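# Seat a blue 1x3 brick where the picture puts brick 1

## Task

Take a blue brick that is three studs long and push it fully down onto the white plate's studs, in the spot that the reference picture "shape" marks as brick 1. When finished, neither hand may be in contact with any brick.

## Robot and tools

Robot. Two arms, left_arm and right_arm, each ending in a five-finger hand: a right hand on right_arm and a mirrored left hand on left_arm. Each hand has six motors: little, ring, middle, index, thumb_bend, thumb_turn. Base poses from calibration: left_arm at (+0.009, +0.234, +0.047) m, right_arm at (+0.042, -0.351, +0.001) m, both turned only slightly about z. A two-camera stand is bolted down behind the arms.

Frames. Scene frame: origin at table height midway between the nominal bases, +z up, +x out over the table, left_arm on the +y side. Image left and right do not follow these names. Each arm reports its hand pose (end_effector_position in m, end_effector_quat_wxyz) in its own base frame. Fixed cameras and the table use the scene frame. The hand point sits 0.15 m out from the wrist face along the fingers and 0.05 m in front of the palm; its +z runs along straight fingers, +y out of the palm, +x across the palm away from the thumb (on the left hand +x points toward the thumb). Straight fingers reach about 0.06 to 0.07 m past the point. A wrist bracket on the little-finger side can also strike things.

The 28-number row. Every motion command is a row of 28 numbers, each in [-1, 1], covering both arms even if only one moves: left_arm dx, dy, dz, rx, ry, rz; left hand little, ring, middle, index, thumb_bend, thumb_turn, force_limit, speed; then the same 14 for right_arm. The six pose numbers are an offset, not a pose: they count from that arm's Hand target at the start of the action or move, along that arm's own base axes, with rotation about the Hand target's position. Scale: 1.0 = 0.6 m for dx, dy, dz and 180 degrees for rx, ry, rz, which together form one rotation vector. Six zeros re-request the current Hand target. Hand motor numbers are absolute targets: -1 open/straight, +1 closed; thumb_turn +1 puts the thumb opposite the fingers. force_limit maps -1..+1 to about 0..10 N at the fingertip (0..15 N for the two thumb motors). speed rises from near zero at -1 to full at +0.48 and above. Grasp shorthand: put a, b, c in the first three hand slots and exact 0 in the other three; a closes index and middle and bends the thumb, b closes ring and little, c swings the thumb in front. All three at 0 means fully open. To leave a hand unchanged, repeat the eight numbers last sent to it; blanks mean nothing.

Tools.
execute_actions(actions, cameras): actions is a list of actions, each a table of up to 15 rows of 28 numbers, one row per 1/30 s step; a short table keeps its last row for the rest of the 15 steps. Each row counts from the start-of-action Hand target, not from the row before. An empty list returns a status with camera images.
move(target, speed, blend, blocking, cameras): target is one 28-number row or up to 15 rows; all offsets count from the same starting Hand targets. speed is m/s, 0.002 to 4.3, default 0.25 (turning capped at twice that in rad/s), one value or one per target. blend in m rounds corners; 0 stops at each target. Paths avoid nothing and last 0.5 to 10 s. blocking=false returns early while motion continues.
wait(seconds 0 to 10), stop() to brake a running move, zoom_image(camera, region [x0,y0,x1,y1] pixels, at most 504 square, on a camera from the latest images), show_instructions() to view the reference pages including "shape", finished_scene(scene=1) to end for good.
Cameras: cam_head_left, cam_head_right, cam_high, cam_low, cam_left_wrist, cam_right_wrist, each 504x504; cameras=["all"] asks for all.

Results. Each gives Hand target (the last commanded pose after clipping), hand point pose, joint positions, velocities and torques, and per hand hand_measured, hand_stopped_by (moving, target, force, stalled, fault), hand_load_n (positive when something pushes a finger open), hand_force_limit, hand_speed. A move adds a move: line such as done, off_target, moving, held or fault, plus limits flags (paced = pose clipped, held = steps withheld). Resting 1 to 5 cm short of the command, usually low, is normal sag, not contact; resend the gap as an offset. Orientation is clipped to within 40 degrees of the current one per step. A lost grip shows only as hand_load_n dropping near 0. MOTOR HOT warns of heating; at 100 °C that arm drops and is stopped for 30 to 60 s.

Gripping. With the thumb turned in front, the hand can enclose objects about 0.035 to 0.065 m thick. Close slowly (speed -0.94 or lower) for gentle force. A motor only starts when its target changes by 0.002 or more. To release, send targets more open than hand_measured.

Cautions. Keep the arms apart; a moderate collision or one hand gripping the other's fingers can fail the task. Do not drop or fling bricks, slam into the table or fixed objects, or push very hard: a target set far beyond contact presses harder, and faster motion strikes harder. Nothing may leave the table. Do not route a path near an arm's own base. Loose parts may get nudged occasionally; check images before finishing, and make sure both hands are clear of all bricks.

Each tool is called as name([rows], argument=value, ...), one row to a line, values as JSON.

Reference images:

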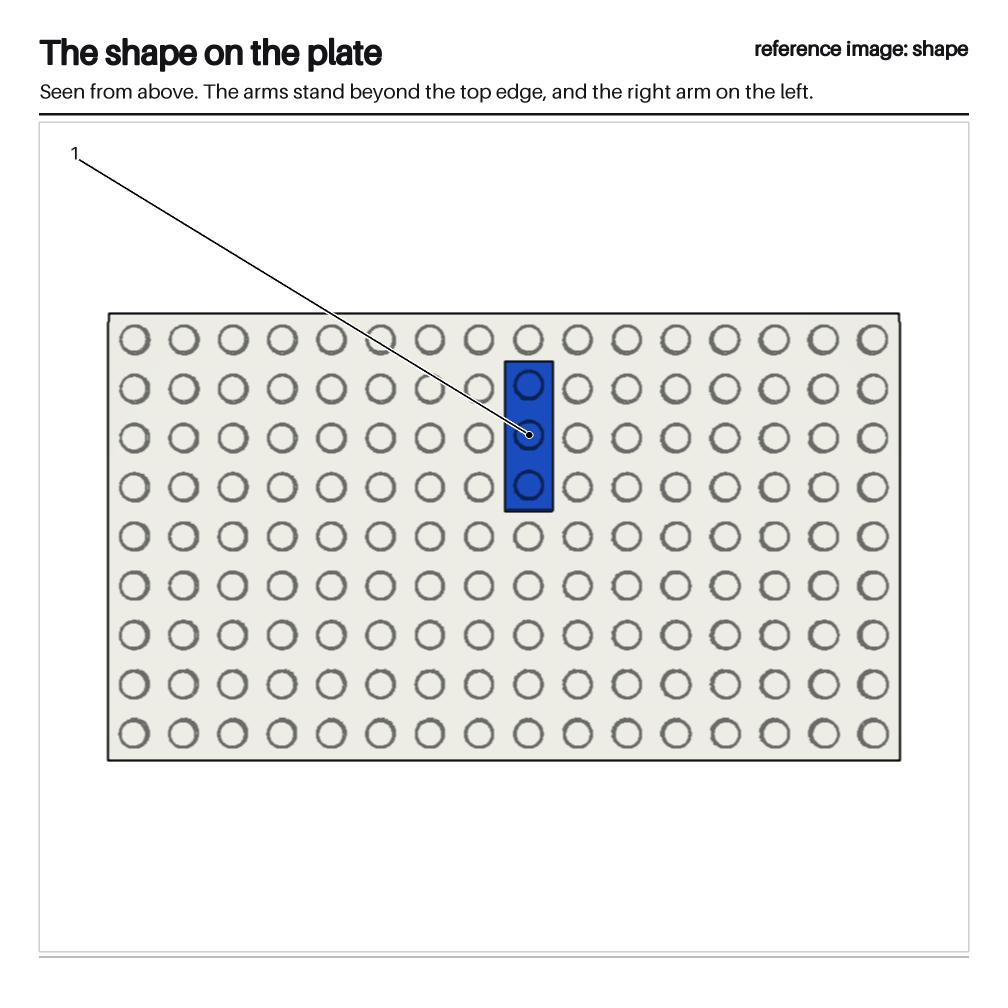

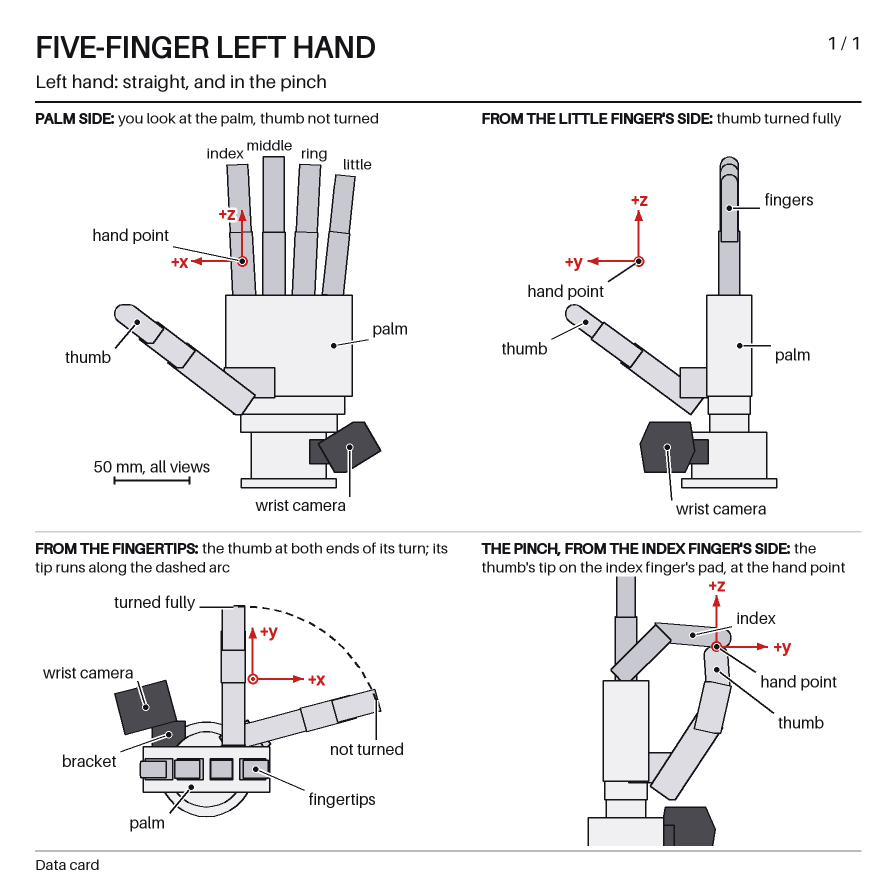

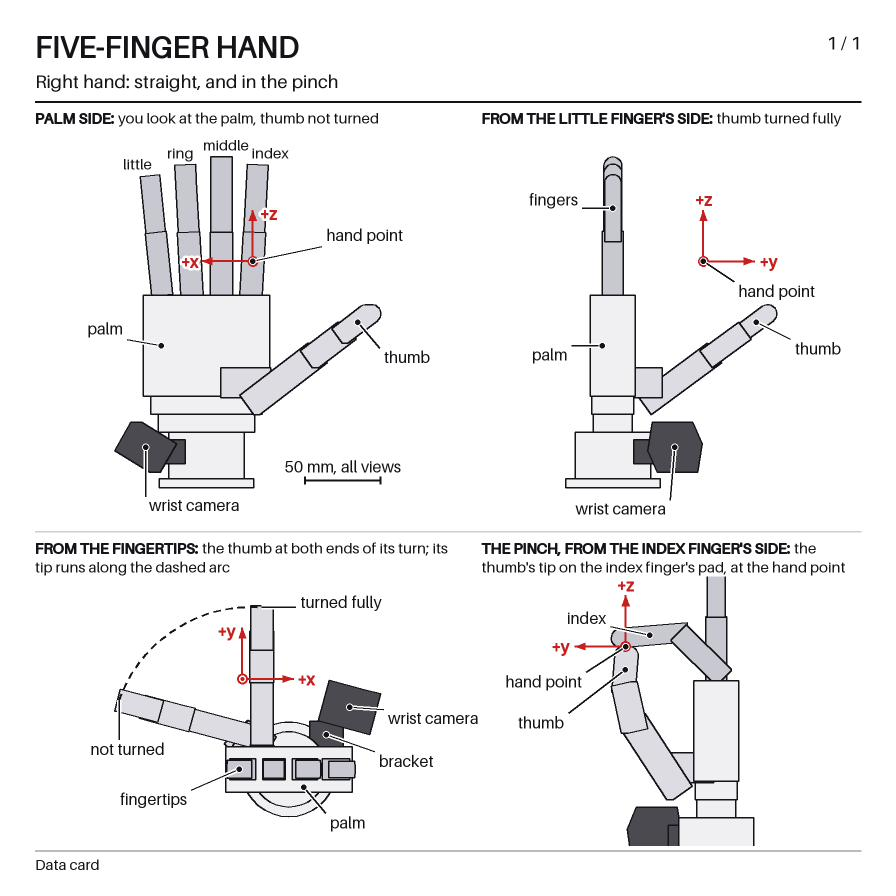

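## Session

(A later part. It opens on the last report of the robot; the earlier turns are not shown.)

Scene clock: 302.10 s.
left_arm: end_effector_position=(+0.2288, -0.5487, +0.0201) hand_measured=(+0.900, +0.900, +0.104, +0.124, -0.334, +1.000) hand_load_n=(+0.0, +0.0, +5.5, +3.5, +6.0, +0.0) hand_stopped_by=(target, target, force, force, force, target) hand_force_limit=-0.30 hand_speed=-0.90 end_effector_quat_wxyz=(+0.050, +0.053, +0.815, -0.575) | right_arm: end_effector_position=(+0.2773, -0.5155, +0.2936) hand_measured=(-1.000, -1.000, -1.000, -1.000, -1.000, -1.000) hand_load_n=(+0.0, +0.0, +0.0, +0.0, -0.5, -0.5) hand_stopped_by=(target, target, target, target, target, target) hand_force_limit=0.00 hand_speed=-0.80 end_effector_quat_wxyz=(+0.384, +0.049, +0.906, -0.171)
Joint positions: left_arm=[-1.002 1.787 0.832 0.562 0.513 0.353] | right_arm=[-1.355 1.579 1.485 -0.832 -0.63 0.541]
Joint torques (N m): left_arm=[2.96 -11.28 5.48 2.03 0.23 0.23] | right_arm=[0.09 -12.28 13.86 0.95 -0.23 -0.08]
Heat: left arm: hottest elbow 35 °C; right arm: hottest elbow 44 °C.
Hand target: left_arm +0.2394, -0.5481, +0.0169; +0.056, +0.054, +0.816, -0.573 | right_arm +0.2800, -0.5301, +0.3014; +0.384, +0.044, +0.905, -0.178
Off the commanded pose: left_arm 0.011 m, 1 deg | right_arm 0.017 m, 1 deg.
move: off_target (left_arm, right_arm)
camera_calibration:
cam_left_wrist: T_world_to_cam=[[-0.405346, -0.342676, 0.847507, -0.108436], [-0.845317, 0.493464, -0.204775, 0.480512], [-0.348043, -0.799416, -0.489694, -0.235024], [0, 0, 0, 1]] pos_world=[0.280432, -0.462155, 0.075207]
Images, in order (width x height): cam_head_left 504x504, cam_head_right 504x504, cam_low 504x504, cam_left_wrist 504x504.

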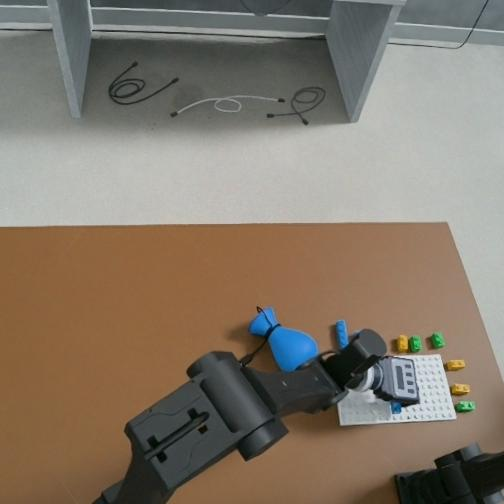

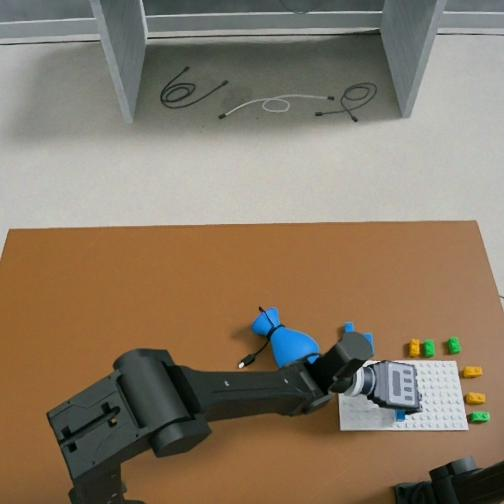

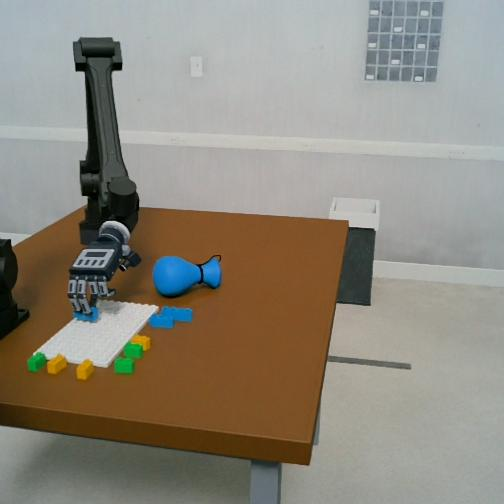

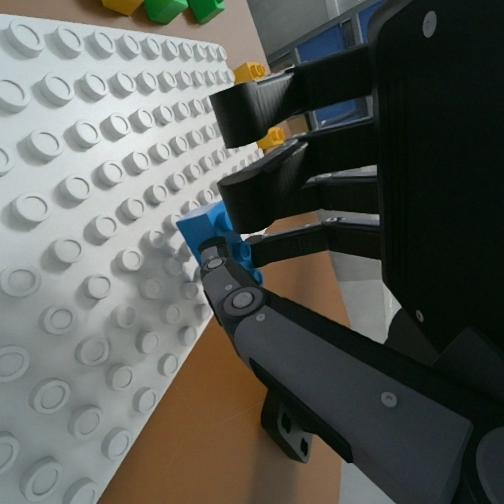

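move(target=[0.0029, -0.0015, -0.0148, 0, 0, 0, 0.9, 0.9, 0.4, 0.4, -0.33, 1.0, -0.3, -0.9, 0,0,0, 0, 0, 0, -1, -1, -1, -1, -1, -1, 0.0, -0.8], speed=0.05, cameras=["cam_low", "cam_left_wrist", "cam_head_left", "cam_head_right"])

zoom_image(camera="cam_head_left", region=[380, 385, 420, 425])

zoom_image(camera="cam_head_right", region=[380, 395, 420, 435])

zoom_image(camera="cam_low", region=[65, 290, 115, 340])

Scene clock: 305.20 s.
left_arm: end_effector_position=(+0.2279, -0.5470, +0.0116) hand_measured=(+0.900, +0.900, +0.104, +0.124, -0.334, +1.000) hand_load_n=(+0.0, +0.0, +5.5, +3.5, +6.0, +0.0) hand_stopped_by=(target, target, force, force, force, target) hand_force_limit=-0.30 hand_speed=-0.90 end_effector_quat_wxyz=(+0.046, +0.053, +0.819, -0.570) | right_arm: end_effector_position=(+0.2773, -0.5155, +0.2936) hand_measured=(-1.000, -1.000, -1.000, -1.000, -1.000, -1.000) hand_load_n=(+0.0, +0.0, +0.0, +0.0, +0.0, +0.0) hand_stopped_by=(target, target, target, target, target, target) hand_force_limit=0.00 hand_speed=-0.80 end_effector_quat_wxyz=(+0.384, +0.049, +0.906, -0.171)
Joint positions: left_arm=[-1.001 1.803 0.832 0.562 0.516 0.355] | right_arm=[-1.355 1.579 1.485 -0.832 -0.63 0.541]
Joint torques (N m): left_arm=[3.08 -10.75 5.57 2.8 0.2 0.21] | right_arm=[0.21 -12.34 13.85 0.96 -0.22 -0.09]
Heat: left arm: hottest elbow 35 °C; right arm: hottest elbow 44 °C.
Hand target: left_arm +0.2411, -0.5491, +0.0082; +0.056, +0.054, +0.816, -0.573 | right_arm +0.2800, -0.5301, +0.3014; +0.384, +0.044, +0.905, -0.178
Off the commanded pose: left_arm 0.014 m, 1 deg | right_arm 0.017 m, 1 deg.
move: off_target (left_arm, right_arm)
camera_calibration:
cam_left_wrist: T_world_to_cam=[[-0.399912, -0.352397, 0.846101, -0.107586], [-0.845792, 0.497561, -0.192534, 0.479476], [-0.353139, -0.792622, -0.497035, -0.233258], [0, 0, 0, 1]] pos_world=[0.280139, -0.461368, 0.0674067]
Images, in order (width x height): cam_head_left 504x504, cam_head_right 504x504, cam_low 504x504, cam_left_wrist 504x504.

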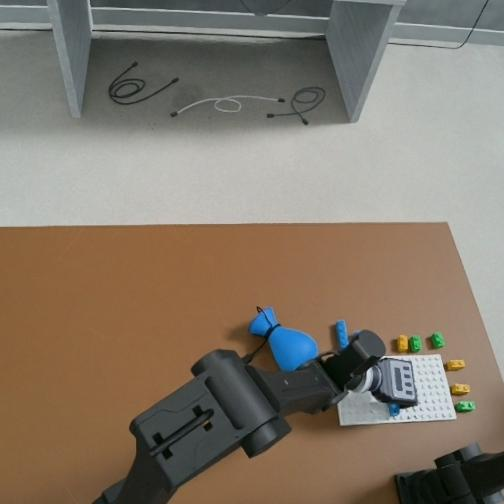

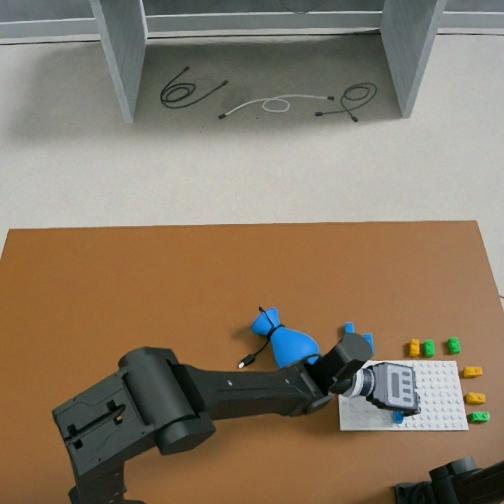

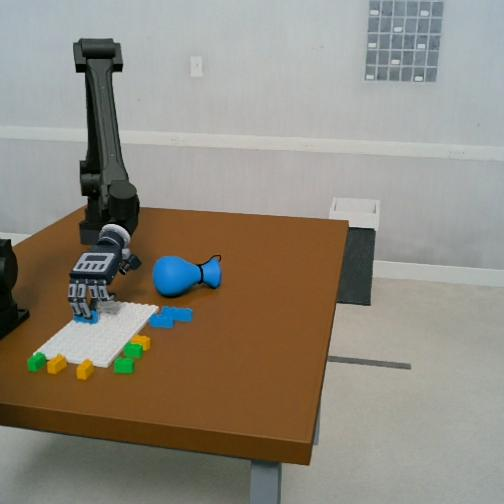

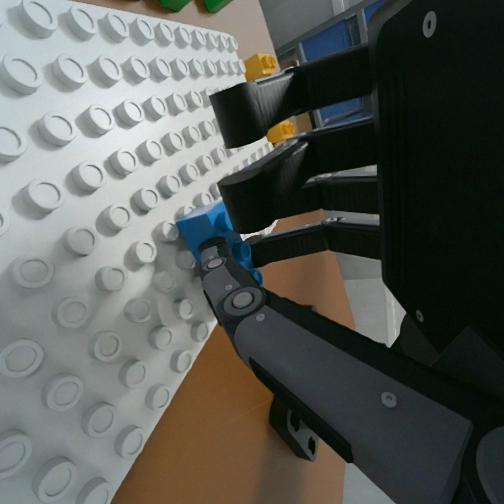

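Scaled by 12.600 from the camera's 504x504 image, which has a finer 720x720 frame.

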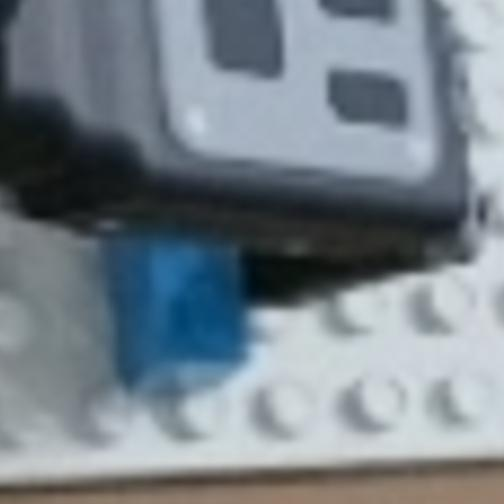

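Scaled by 12.600 from the camera's 504x504 image, which has a finer 720x720 frame.

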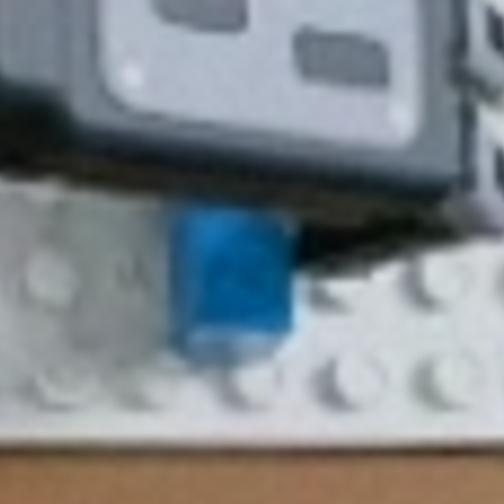

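Scaled by 10.080 from the camera's 504x504 image, which has a finer 720x720 frame.

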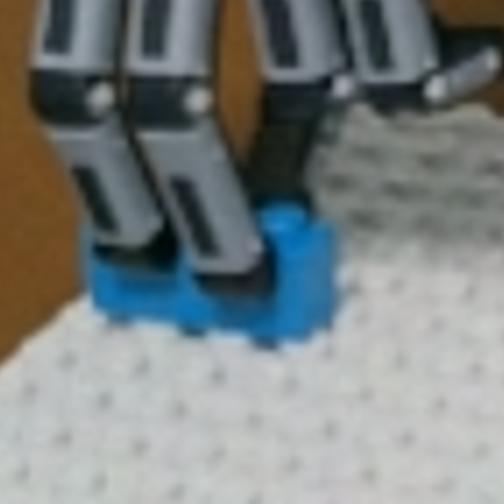

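zoom_image(camera="cam_head_right", region=[390, 410, 410, 430])

zoom_image(camera="cam_head_left", region=[386, 402, 406, 422])

zoom_image(camera="cam_low", region=[70, 305, 105, 340])

zoom_image(camera="cam_left_wrist", region=[150, 190, 290, 330])

Scaled by 25.200 from the camera's 504x504 image, which has a finer 720x720 frame.

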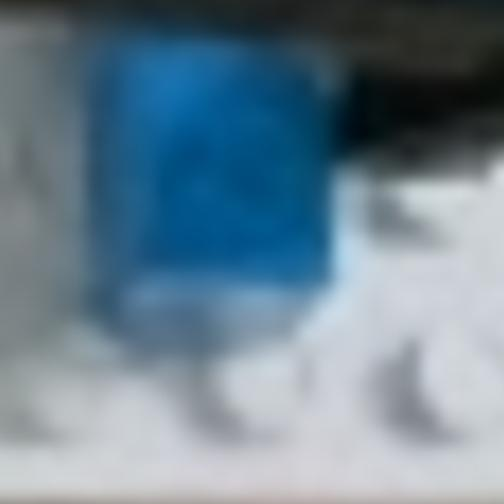

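Scaled by 25.200 from the camera's 504x504 image, which has a finer 720x720 frame.

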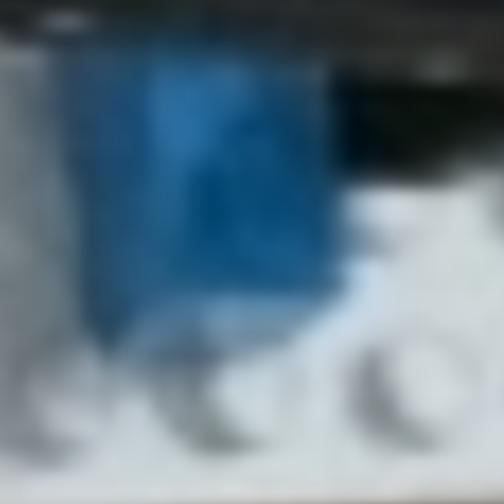

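Scaled by 14.400 from the camera's 504x504 image, which has a finer 720x720 frame.

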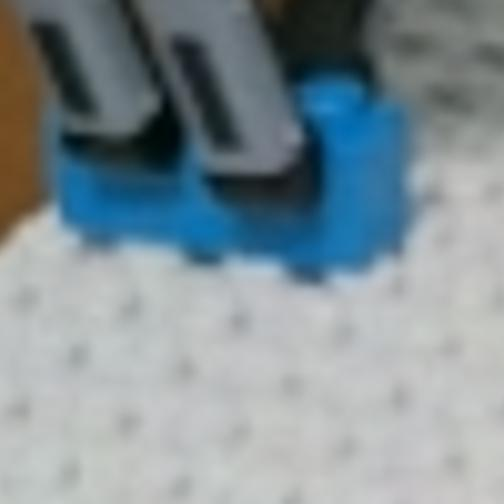

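Scaled by 3.600 from the camera's 504x504 image, which has a finer 720x720 frame.

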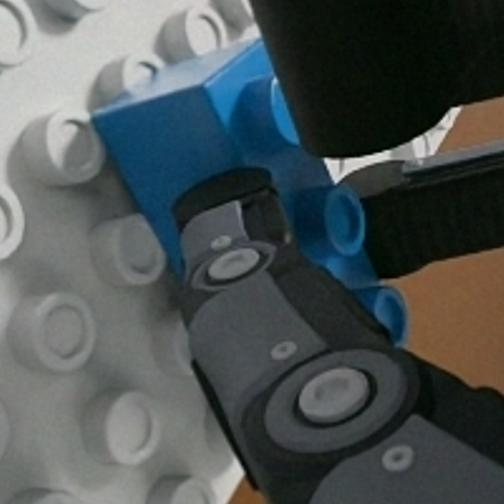

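move(target=[0.0055, 0.002, 0.003, 0, 0, 0, 0.9, 0.9, 0.4, 0.4, -0.33, 1.0, -0.3, -0.9, 0,0,0, 0, 0, 0, -1, -1, -1, -1, -1, -1, 0.0, -0.8], speed=0.05, cameras=["cam_low", "cam_left_wrist", "cam_head_left", "cam_head_right"])

zoom_image(camera="cam_head_right", region=[380, 395, 420, 435])

zoom_image(camera="cam_head_left", region=[380, 385, 420, 425])

zoom_image(camera="cam_left_wrist", region=[150, 190, 290, 330])

Scene clock: 311.83 s.
left_arm: end_effector_position=(+0.2315, -0.5451, +0.0118) hand_measured=(+0.900, +0.900, +0.104, +0.124, -0.334, +1.000) hand_load_n=(+0.0, +0.0, +5.5, +3.5, +6.0, +0.0) hand_stopped_by=(target, target, force, force, force, target) hand_force_limit=-0.30 hand_speed=-0.90 end_effector_quat_wxyz=(+0.047, +0.052, +0.818, -0.571) | right_arm: end_effector_position=(+0.2773, -0.5155, +0.2936) hand_measured=(-1.000, -1.000, -1.000, -1.000, -1.000, -1.000) hand_load_n=(+0.0, +0.0, +0.0, +0.0, +0.0, +0.0) hand_stopped_by=(target, target, target, target, target, target) hand_force_limit=0.00 hand_speed=-0.80 end_effector_quat_wxyz=(+0.384, +0.049, +0.906, -0.171)
Joint positions: left_arm=[-0.993 1.803 0.832 0.562 0.522 0.358] | right_arm=[-1.355 1.579 1.485 -0.832 -0.63 0.541]
Joint torques (N m): left_arm=[2.9 -10.81 5.81 2.5 0.17 0.2] | right_arm=[0.15 -12.34 13.89 0.95 -0.23 -0.08]
Heat: left arm: hottest elbow 34 °C; right arm: hottest elbow 44 °C.
Hand target: left_arm +0.2445, -0.5478, +0.0100; +0.056, +0.054, +0.816, -0.573 | right_arm +0.2800, -0.5301, +0.3014; +0.384, +0.044, +0.905, -0.178
Off the commanded pose: left_arm 0.013 m, 1 deg | right_arm 0.017 m, 1 deg.
move: off_target (left_arm, right_arm)
camera_calibration:
cam_left_wrist: T_world_to_cam=[[-0.399639, -0.352033, 0.846382, -0.1055], [-0.846611, 0.495773, -0.193542, 0.480805], [-0.35148, -0.793903, -0.496165, -0.23146], [0, 0, 0, 1]] pos_world=[0.283539, -0.459267, 0.0675067]
Images, in order (width x height): cam_head_left 504x504, cam_head_right 504x504, cam_low 504x504, cam_left_wrist 504x504.

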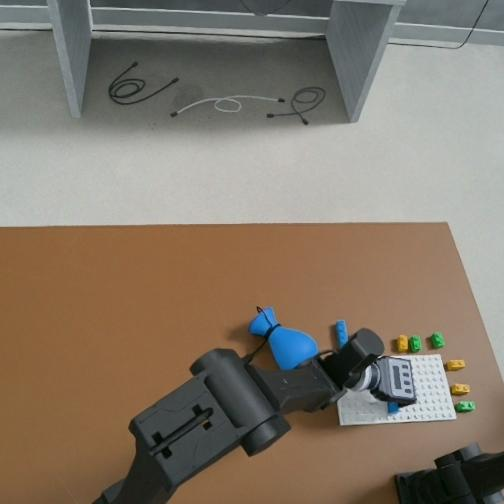

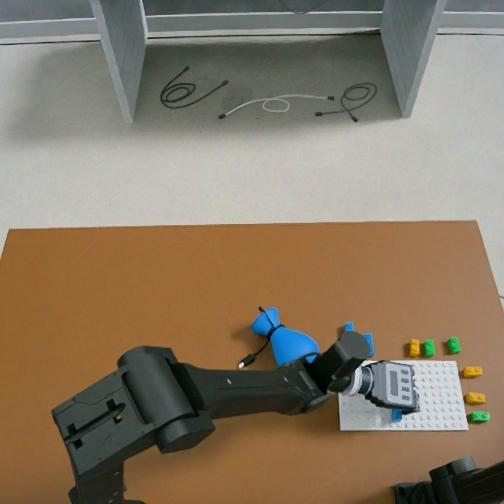

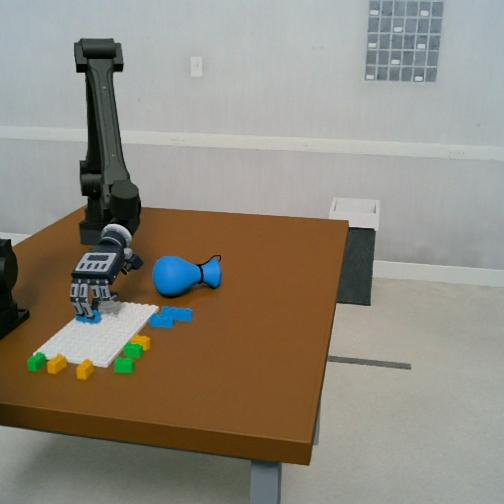

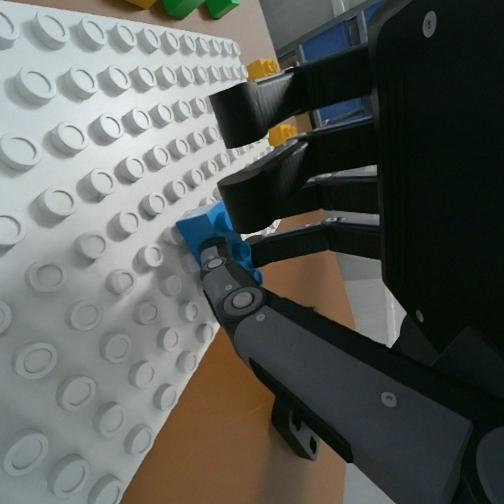

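Scaled by 12.600 from the camera's 504x504 image, which has a finer 720x720 frame.

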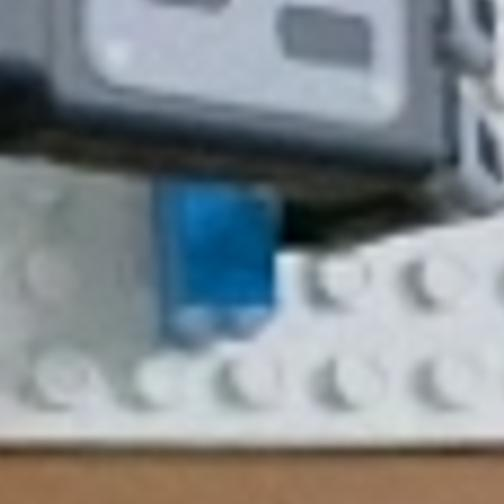

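Scaled by 12.600 from the camera's 504x504 image, which has a finer 720x720 frame.

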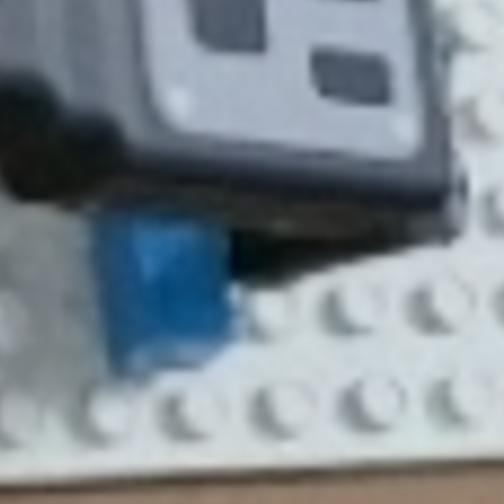

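Scaled by 3.600 from the camera's 504x504 image, which has a finer 720x720 frame.

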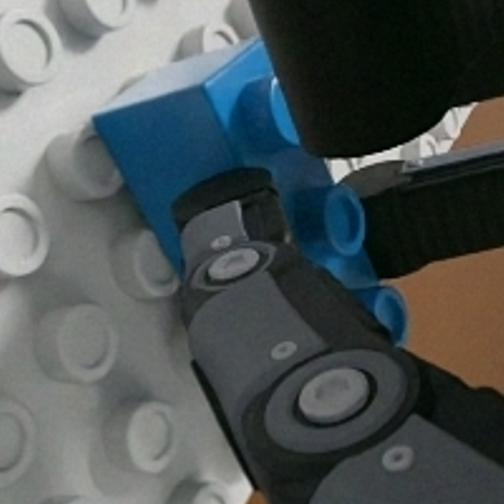

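move(target=[0.0055, -0.014, 0.0167, 0, 0, 0, 0.9, 0.9, 0.4, 0.4, -0.33, 1.0, -0.3, -0.9, 0,0,0, 0, 0, 0, -1, -1, -1, -1, -1, -1, 0.0, -0.8], speed=0.05, cameras=["cam_low", "cam_left_wrist", "cam_head_left", "cam_head_right"])

zoom_image(camera="cam_head_right", region=[380, 395, 420, 435])

zoom_image(camera="cam_head_left", region=[380, 385, 420, 425])

zoom_image(camera="cam_left_wrist", region=[150, 190, 290, 330])

Scene clock: 315.00 s.
left_arm: end_effector_position=(+0.2335, -0.5482, +0.0142) hand_measured=(+0.900, +0.900, +0.104, +0.124, -0.334, +1.000) hand_load_n=(+0.0, +0.0, +6.0, +3.5, +6.0, +0.5) hand_stopped_by=(target, target, force, force, force, target) hand_force_limit=-0.30 hand_speed=-0.90 end_effector_quat_wxyz=(+0.047, +0.052, +0.818, -0.570) | right_arm: end_effector_position=(+0.2773, -0.5155, +0.2936) hand_measured=(-1.000, -1.000, -1.000, -1.000, -1.000, -1.000) hand_load_n=(+0.0, +0.0, +0.0, +0.0, +0.0, +0.0) hand_stopped_by=(target, target, target, target, target, target) hand_force_limit=0.00 hand_speed=-0.80 end_effector_quat_wxyz=(+0.384, +0.049, +0.906, -0.171)
Joint positions: left_arm=[-0.993 1.803 0.844 0.549 0.522 0.358] | right_arm=[-1.355 1.579 1.485 -0.832 -0.63 0.541]
Joint torques (N m): left_arm=[2.43 -12.57 7.01 1.84 0.05 0.18] | right_arm=[-0.15 -12.16 13.87 0.98 -0.22 -0.08]
Heat: left arm: hottest elbow 34 °C; right arm: hottest elbow 44 °C.
Hand target: left_arm +0.2479, -0.5563, +0.0201; +0.056, +0.054, +0.816, -0.573 | right_arm +0.2800, -0.5301, +0.3014; +0.384, +0.044, +0.905, -0.178
Off the commanded pose: left_arm 0.017 m, 1 deg | right_arm 0.017 m, 1 deg.
move: off_target (left_arm, right_arm)
camera_calibration:
cam_left_wrist: T_world_to_cam=[[-0.399492, -0.352841, 0.846114, -0.108265], [-0.846606, 0.496044, -0.192868, 0.484681], [-0.351658, -0.793375, -0.496883, -0.231598], [0, 0, 0, 1]] pos_world=[0.285639, -0.462368, 0.0700067]
Images, in order (width x height): cam_head_left 504x504, cam_head_right 504x504, cam_low 504x504, cam_left_wrist 504x504.

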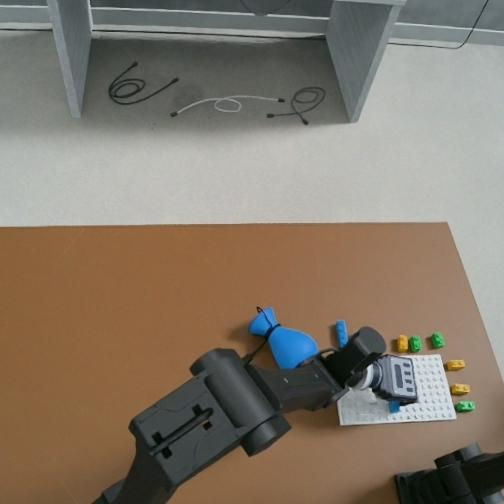

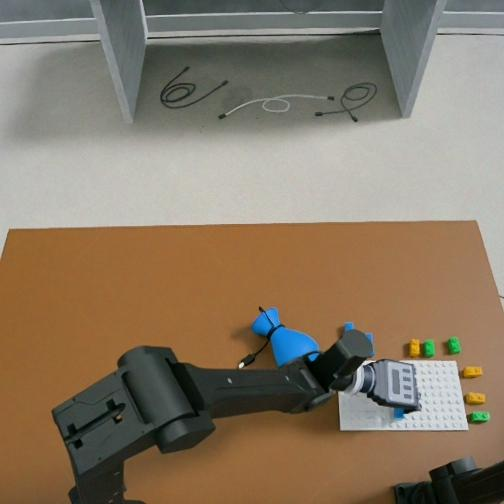

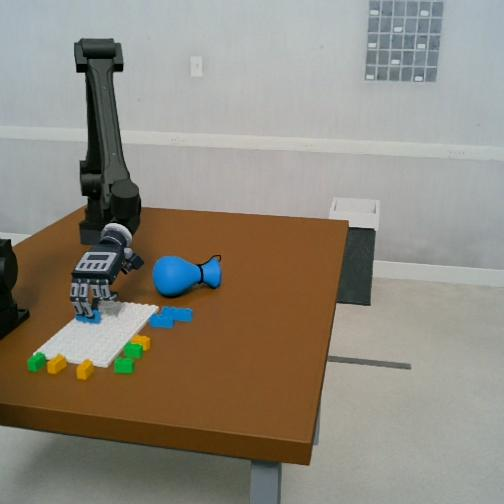

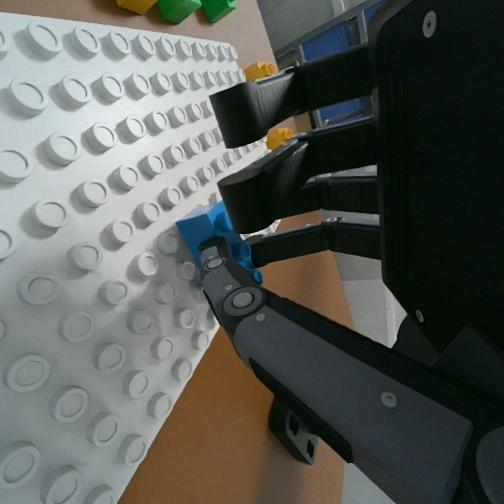

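Scaled by 12.600 from the camera's 504x504 image, which has a finer 720x720 frame.

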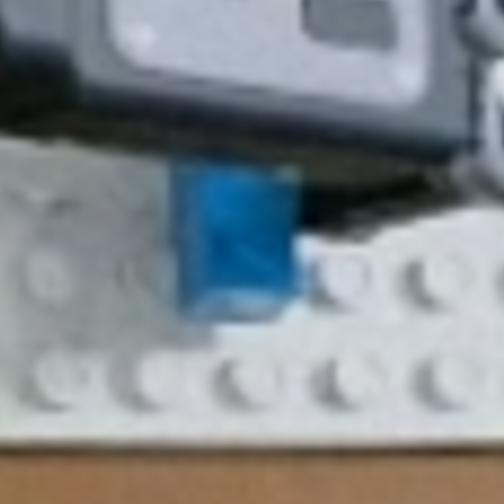

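Scaled by 12.600 from the camera's 504x504 image, which has a finer 720x720 frame.

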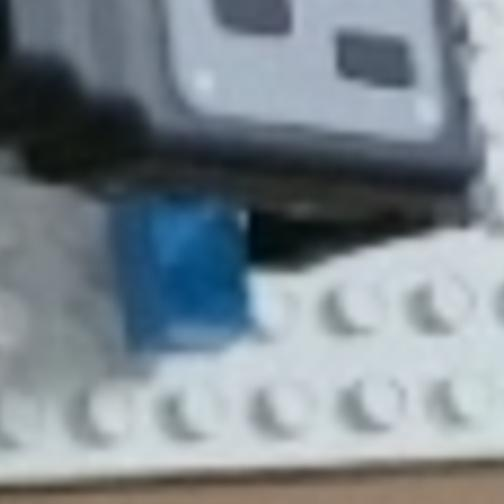

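Scaled by 3.600 from the camera's 504x504 image, which has a finer 720x720 frame.

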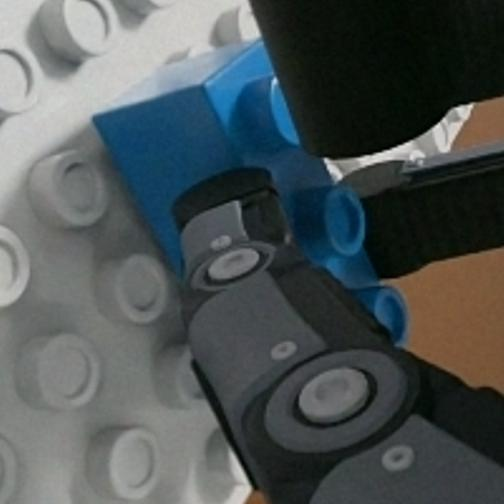

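move(target=[-0.0315, -0.0188, 0.0, 0, 0, 0, 0.9, 0.9, 0.4, 0.4, -0.33, 1.0, -0.3, -0.9, 0,0,0, 0, 0, 0, -1, -1, -1, -1, -1, -1, 0.0, -0.8], speed=0.05, cameras=["cam_low", "cam_left_wrist", "cam_head_left", "cam_head_right"])

zoom_image(camera="cam_head_right", region=[380, 395, 420, 435])

zoom_image(camera="cam_head_left", region=[380, 385, 420, 425])

zoom_image(camera="cam_left_wrist", region=[150, 190, 290, 330])

Scene clock: 318.23 s.
left_arm: end_effector_position=(+0.2293, -0.5526, +0.0126) hand_measured=(+0.900, +0.900, +0.104, +0.124, -0.334, +1.000) hand_load_n=(+0.0, +0.0, +5.5, +3.5, +6.0, +0.5) hand_stopped_by=(target, target, force, force, force, target) hand_force_limit=-0.30 hand_speed=-0.90 end_effector_quat_wxyz=(+0.056, +0.050, +0.821, -0.566) | right_arm: end_effector_position=(+0.2773, -0.5155, +0.2936) hand_measured=(-1.000, -1.000, -1.000, -1.000, -1.000, -1.000) hand_load_n=(+0.0, +0.0, +0.0, +0.0, +0.0, +0.0) hand_stopped_by=(target, target, target, target, target, target) hand_force_limit=0.00 hand_speed=-0.80 end_effector_quat_wxyz=(+0.384, +0.049, +0.906, -0.171)
Joint positions: left_arm=[-1.014 1.803 0.844 0.548 0.482 0.358] | right_arm=[-1.355 1.579 1.485 -0.832 -0.63 0.541]
Joint torques (N m): left_arm=[0.5 -11.63 6.82 2.07 -0.08 0.02] | right_arm=[0.09 -12.28 13.86 0.99 -0.22 -0.07]
Heat: left arm: hottest elbow 35 °C; right arm: hottest elbow 44 °C.
Hand target: left_arm +0.2290, -0.5675, +0.0201; +0.056, +0.054, +0.816, -0.573 | right_arm +0.2800, -0.5301, +0.3014; +0.384, +0.044, +0.905, -0.178
Off the commanded pose: left_arm 0.017 m, 1 deg | right_arm 0.017 m, 1 deg.
move: off_target (left_arm, right_arm)
camera_calibration:
cam_left_wrist: T_world_to_cam=[[-0.405162, -0.366233, 0.837685, -0.116178], [-0.851371, 0.485057, -0.199717, 0.478069], [-0.333182, -0.794099, -0.508327, -0.241958], [0, 0, 0, 1]] pos_world=[0.279327, -0.466577, 0.0698052]
Images, in order (width x height): cam_head_left 504x504, cam_head_right 504x504, cam_low 504x504, cam_left_wrist 504x504.

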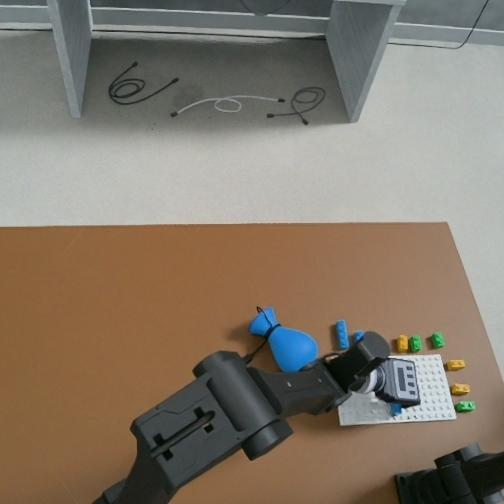

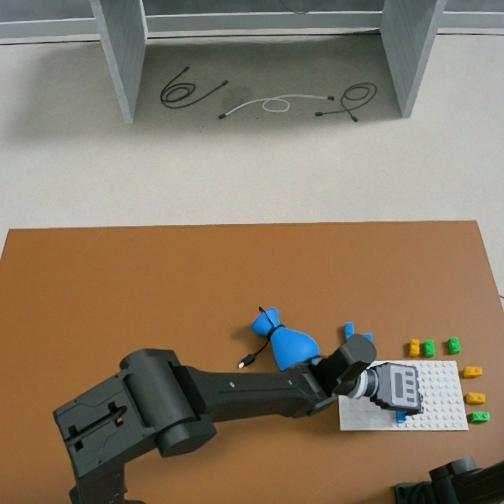

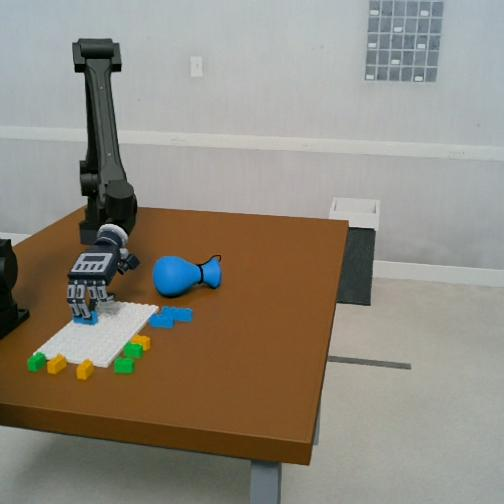

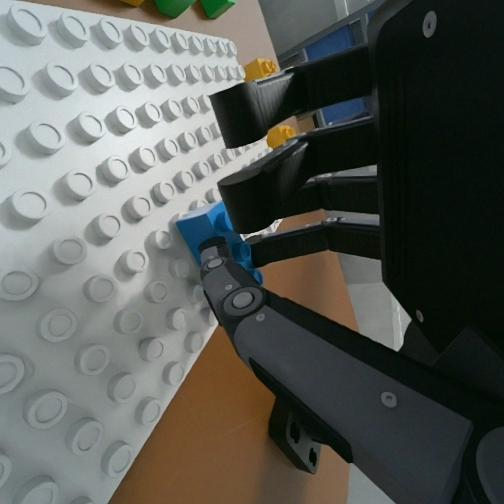

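Scaled by 12.600 from the camera's 504x504 image, which has a finer 720x720 frame.

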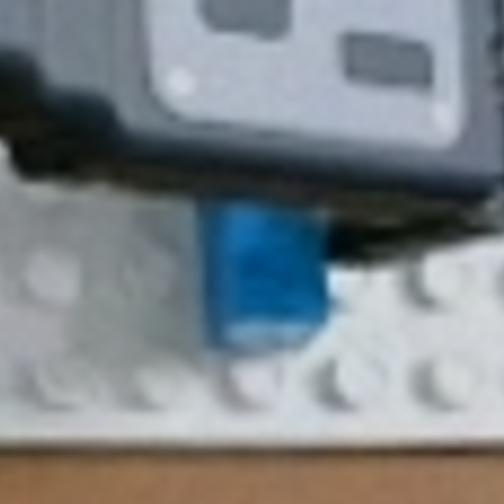

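Scaled by 12.600 from the camera's 504x504 image, which has a finer 720x720 frame.

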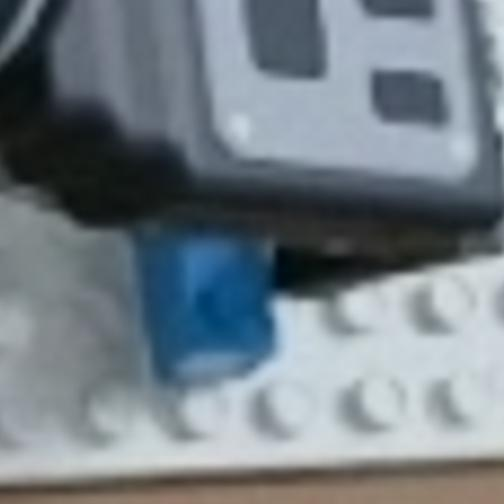

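Scaled by 3.600 from the camera's 504x504 image, which has a finer 720x720 frame.

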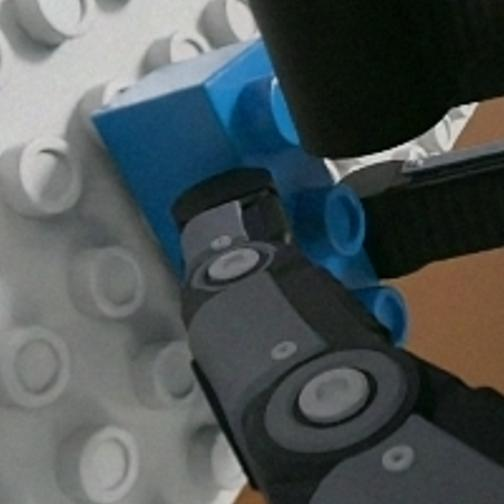

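move(target=[0.0285, 0.0112, 0.002, 0, 0, 0, 0.9, 0.9, 0.4, 0.4, -0.33, 1.0, -0.3, -0.9, 0,0,0, 0, 0, 0, -1, -1, -1, -1, -1, -1, 0.0, -0.8], speed=0.05, cameras=["cam_low", "cam_left_wrist", "cam_head_left", "cam_head_right"])

zoom_image(camera="cam_head_right", region=[380, 395, 420, 435])

zoom_image(camera="cam_head_left", region=[380, 385, 420, 425])

zoom_image(camera="cam_left_wrist", region=[150, 190, 290, 330])

zoom_image(camera="cam_low", region=[65, 290, 115, 340])

Scene clock: 320.53 s.
left_arm: end_effector_position=(+0.2305, -0.5533, +0.0160) hand_measured=(+0.900, +0.900, +0.104, +0.124, -0.334, +1.000) hand_load_n=(+0.0, +0.0, +5.5, +3.5, +6.0, +0.0) hand_stopped_by=(target, target, force, force, force, target) hand_force_limit=-0.30 hand_speed=-0.90 end_effector_quat_wxyz=(+0.048, +0.054, +0.818, -0.570) | right_arm: end_effector_position=(+0.2773, -0.5155, +0.2936) hand_measured=(-1.000, -1.000, -1.000, -1.000, -1.000, -1.000) hand_load_n=(+0.0, +0.0, +0.0, +0.0, +0.0, +0.0) hand_stopped_by=(target, target, target, target, target, target) hand_force_limit=0.00 hand_speed=-0.80 end_effector_quat_wxyz=(+0.384, +0.049, +0.906, -0.171)
Joint positions: left_arm=[-1.005 1.803 0.852 0.544 0.51 0.358] | right_arm=[-1.355 1.579 1.485 -0.832 -0.63 0.541]
Joint torques (N m): left_arm=[3.02 -11.63 7.09 1.7 0.22 0.17] | right_arm=[-0.03 -12.28 13.85 0.94 -0.21 -0.1]
Heat: left arm: hottest elbow 35 °C; right arm: hottest elbow 44 °C.
Hand target: left_arm +0.2459, -0.5609, +0.0213; +0.056, +0.054, +0.816, -0.573 | right_arm +0.2800, -0.5301, +0.3014; +0.384, +0.044, +0.905, -0.178
Off the commanded pose: left_arm 0.018 m, 1 deg | right_arm 0.017 m, 1 deg.
move: off_target (left_arm, right_arm)
camera_calibration:
cam_left_wrist: T_world_to_cam=[[-0.40471, -0.352045, 0.843963, -0.111156], [-0.84469, 0.497466, -0.19755, 0.485413], [-0.350297, -0.792838, -0.498698, -0.23581], [0, 0, 0, 1]] pos_world=[0.282434, -0.467567, 0.0721063]
Images, in order (width x height): cam_head_left 504x504, cam_head_right 504x504, cam_low 504x504, cam_left_wrist 504x504.

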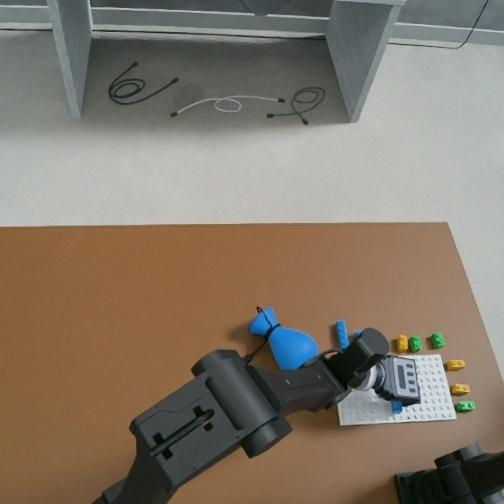

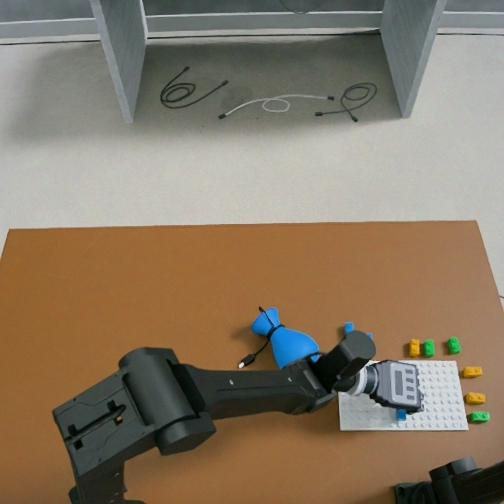

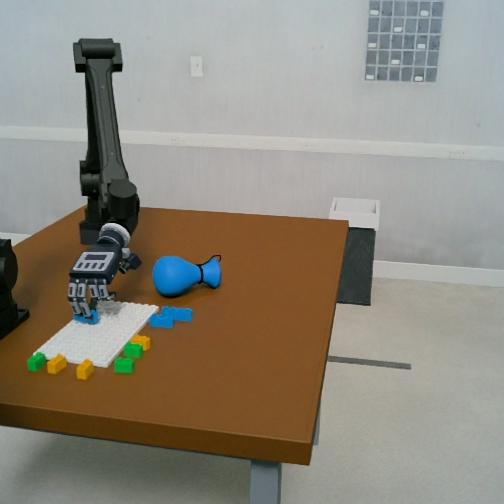

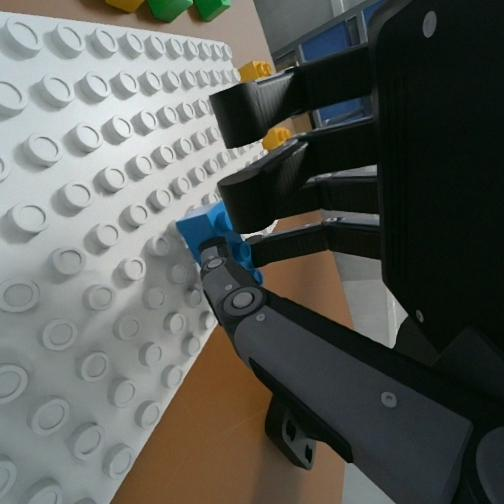

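Scaled by 12.600 from the camera's 504x504 image, which has a finer 720x720 frame.

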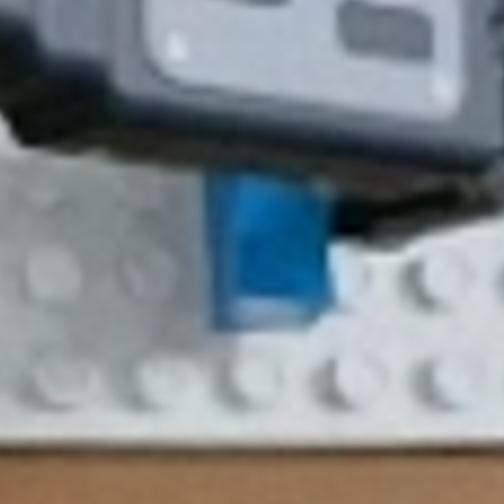

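Scaled by 12.600 from the camera's 504x504 image, which has a finer 720x720 frame.

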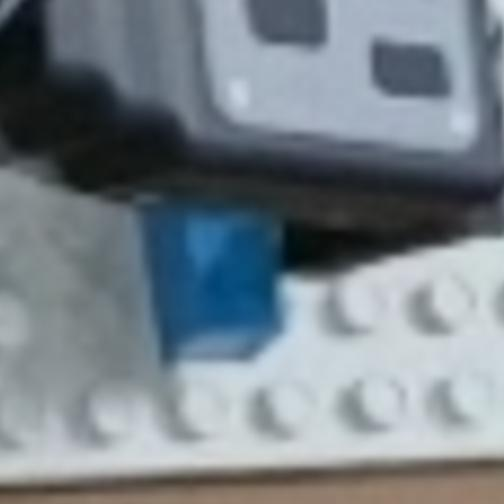

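Scaled by 3.600 from the camera's 504x504 image, which has a finer 720x720 frame.

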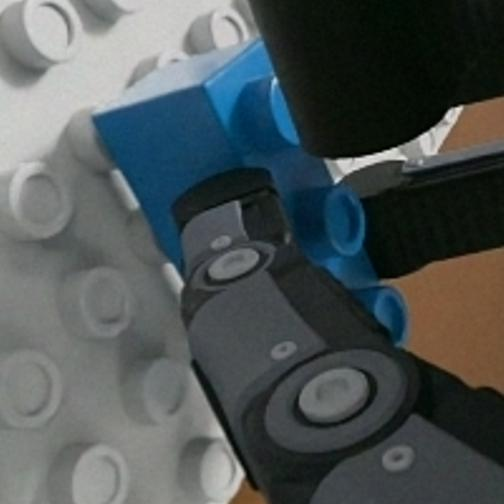

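Scaled by 10.080 from the camera's 504x504 image, which has a finer 720x720 frame.

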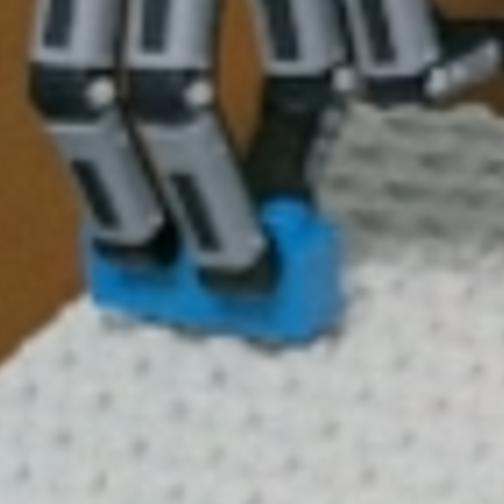

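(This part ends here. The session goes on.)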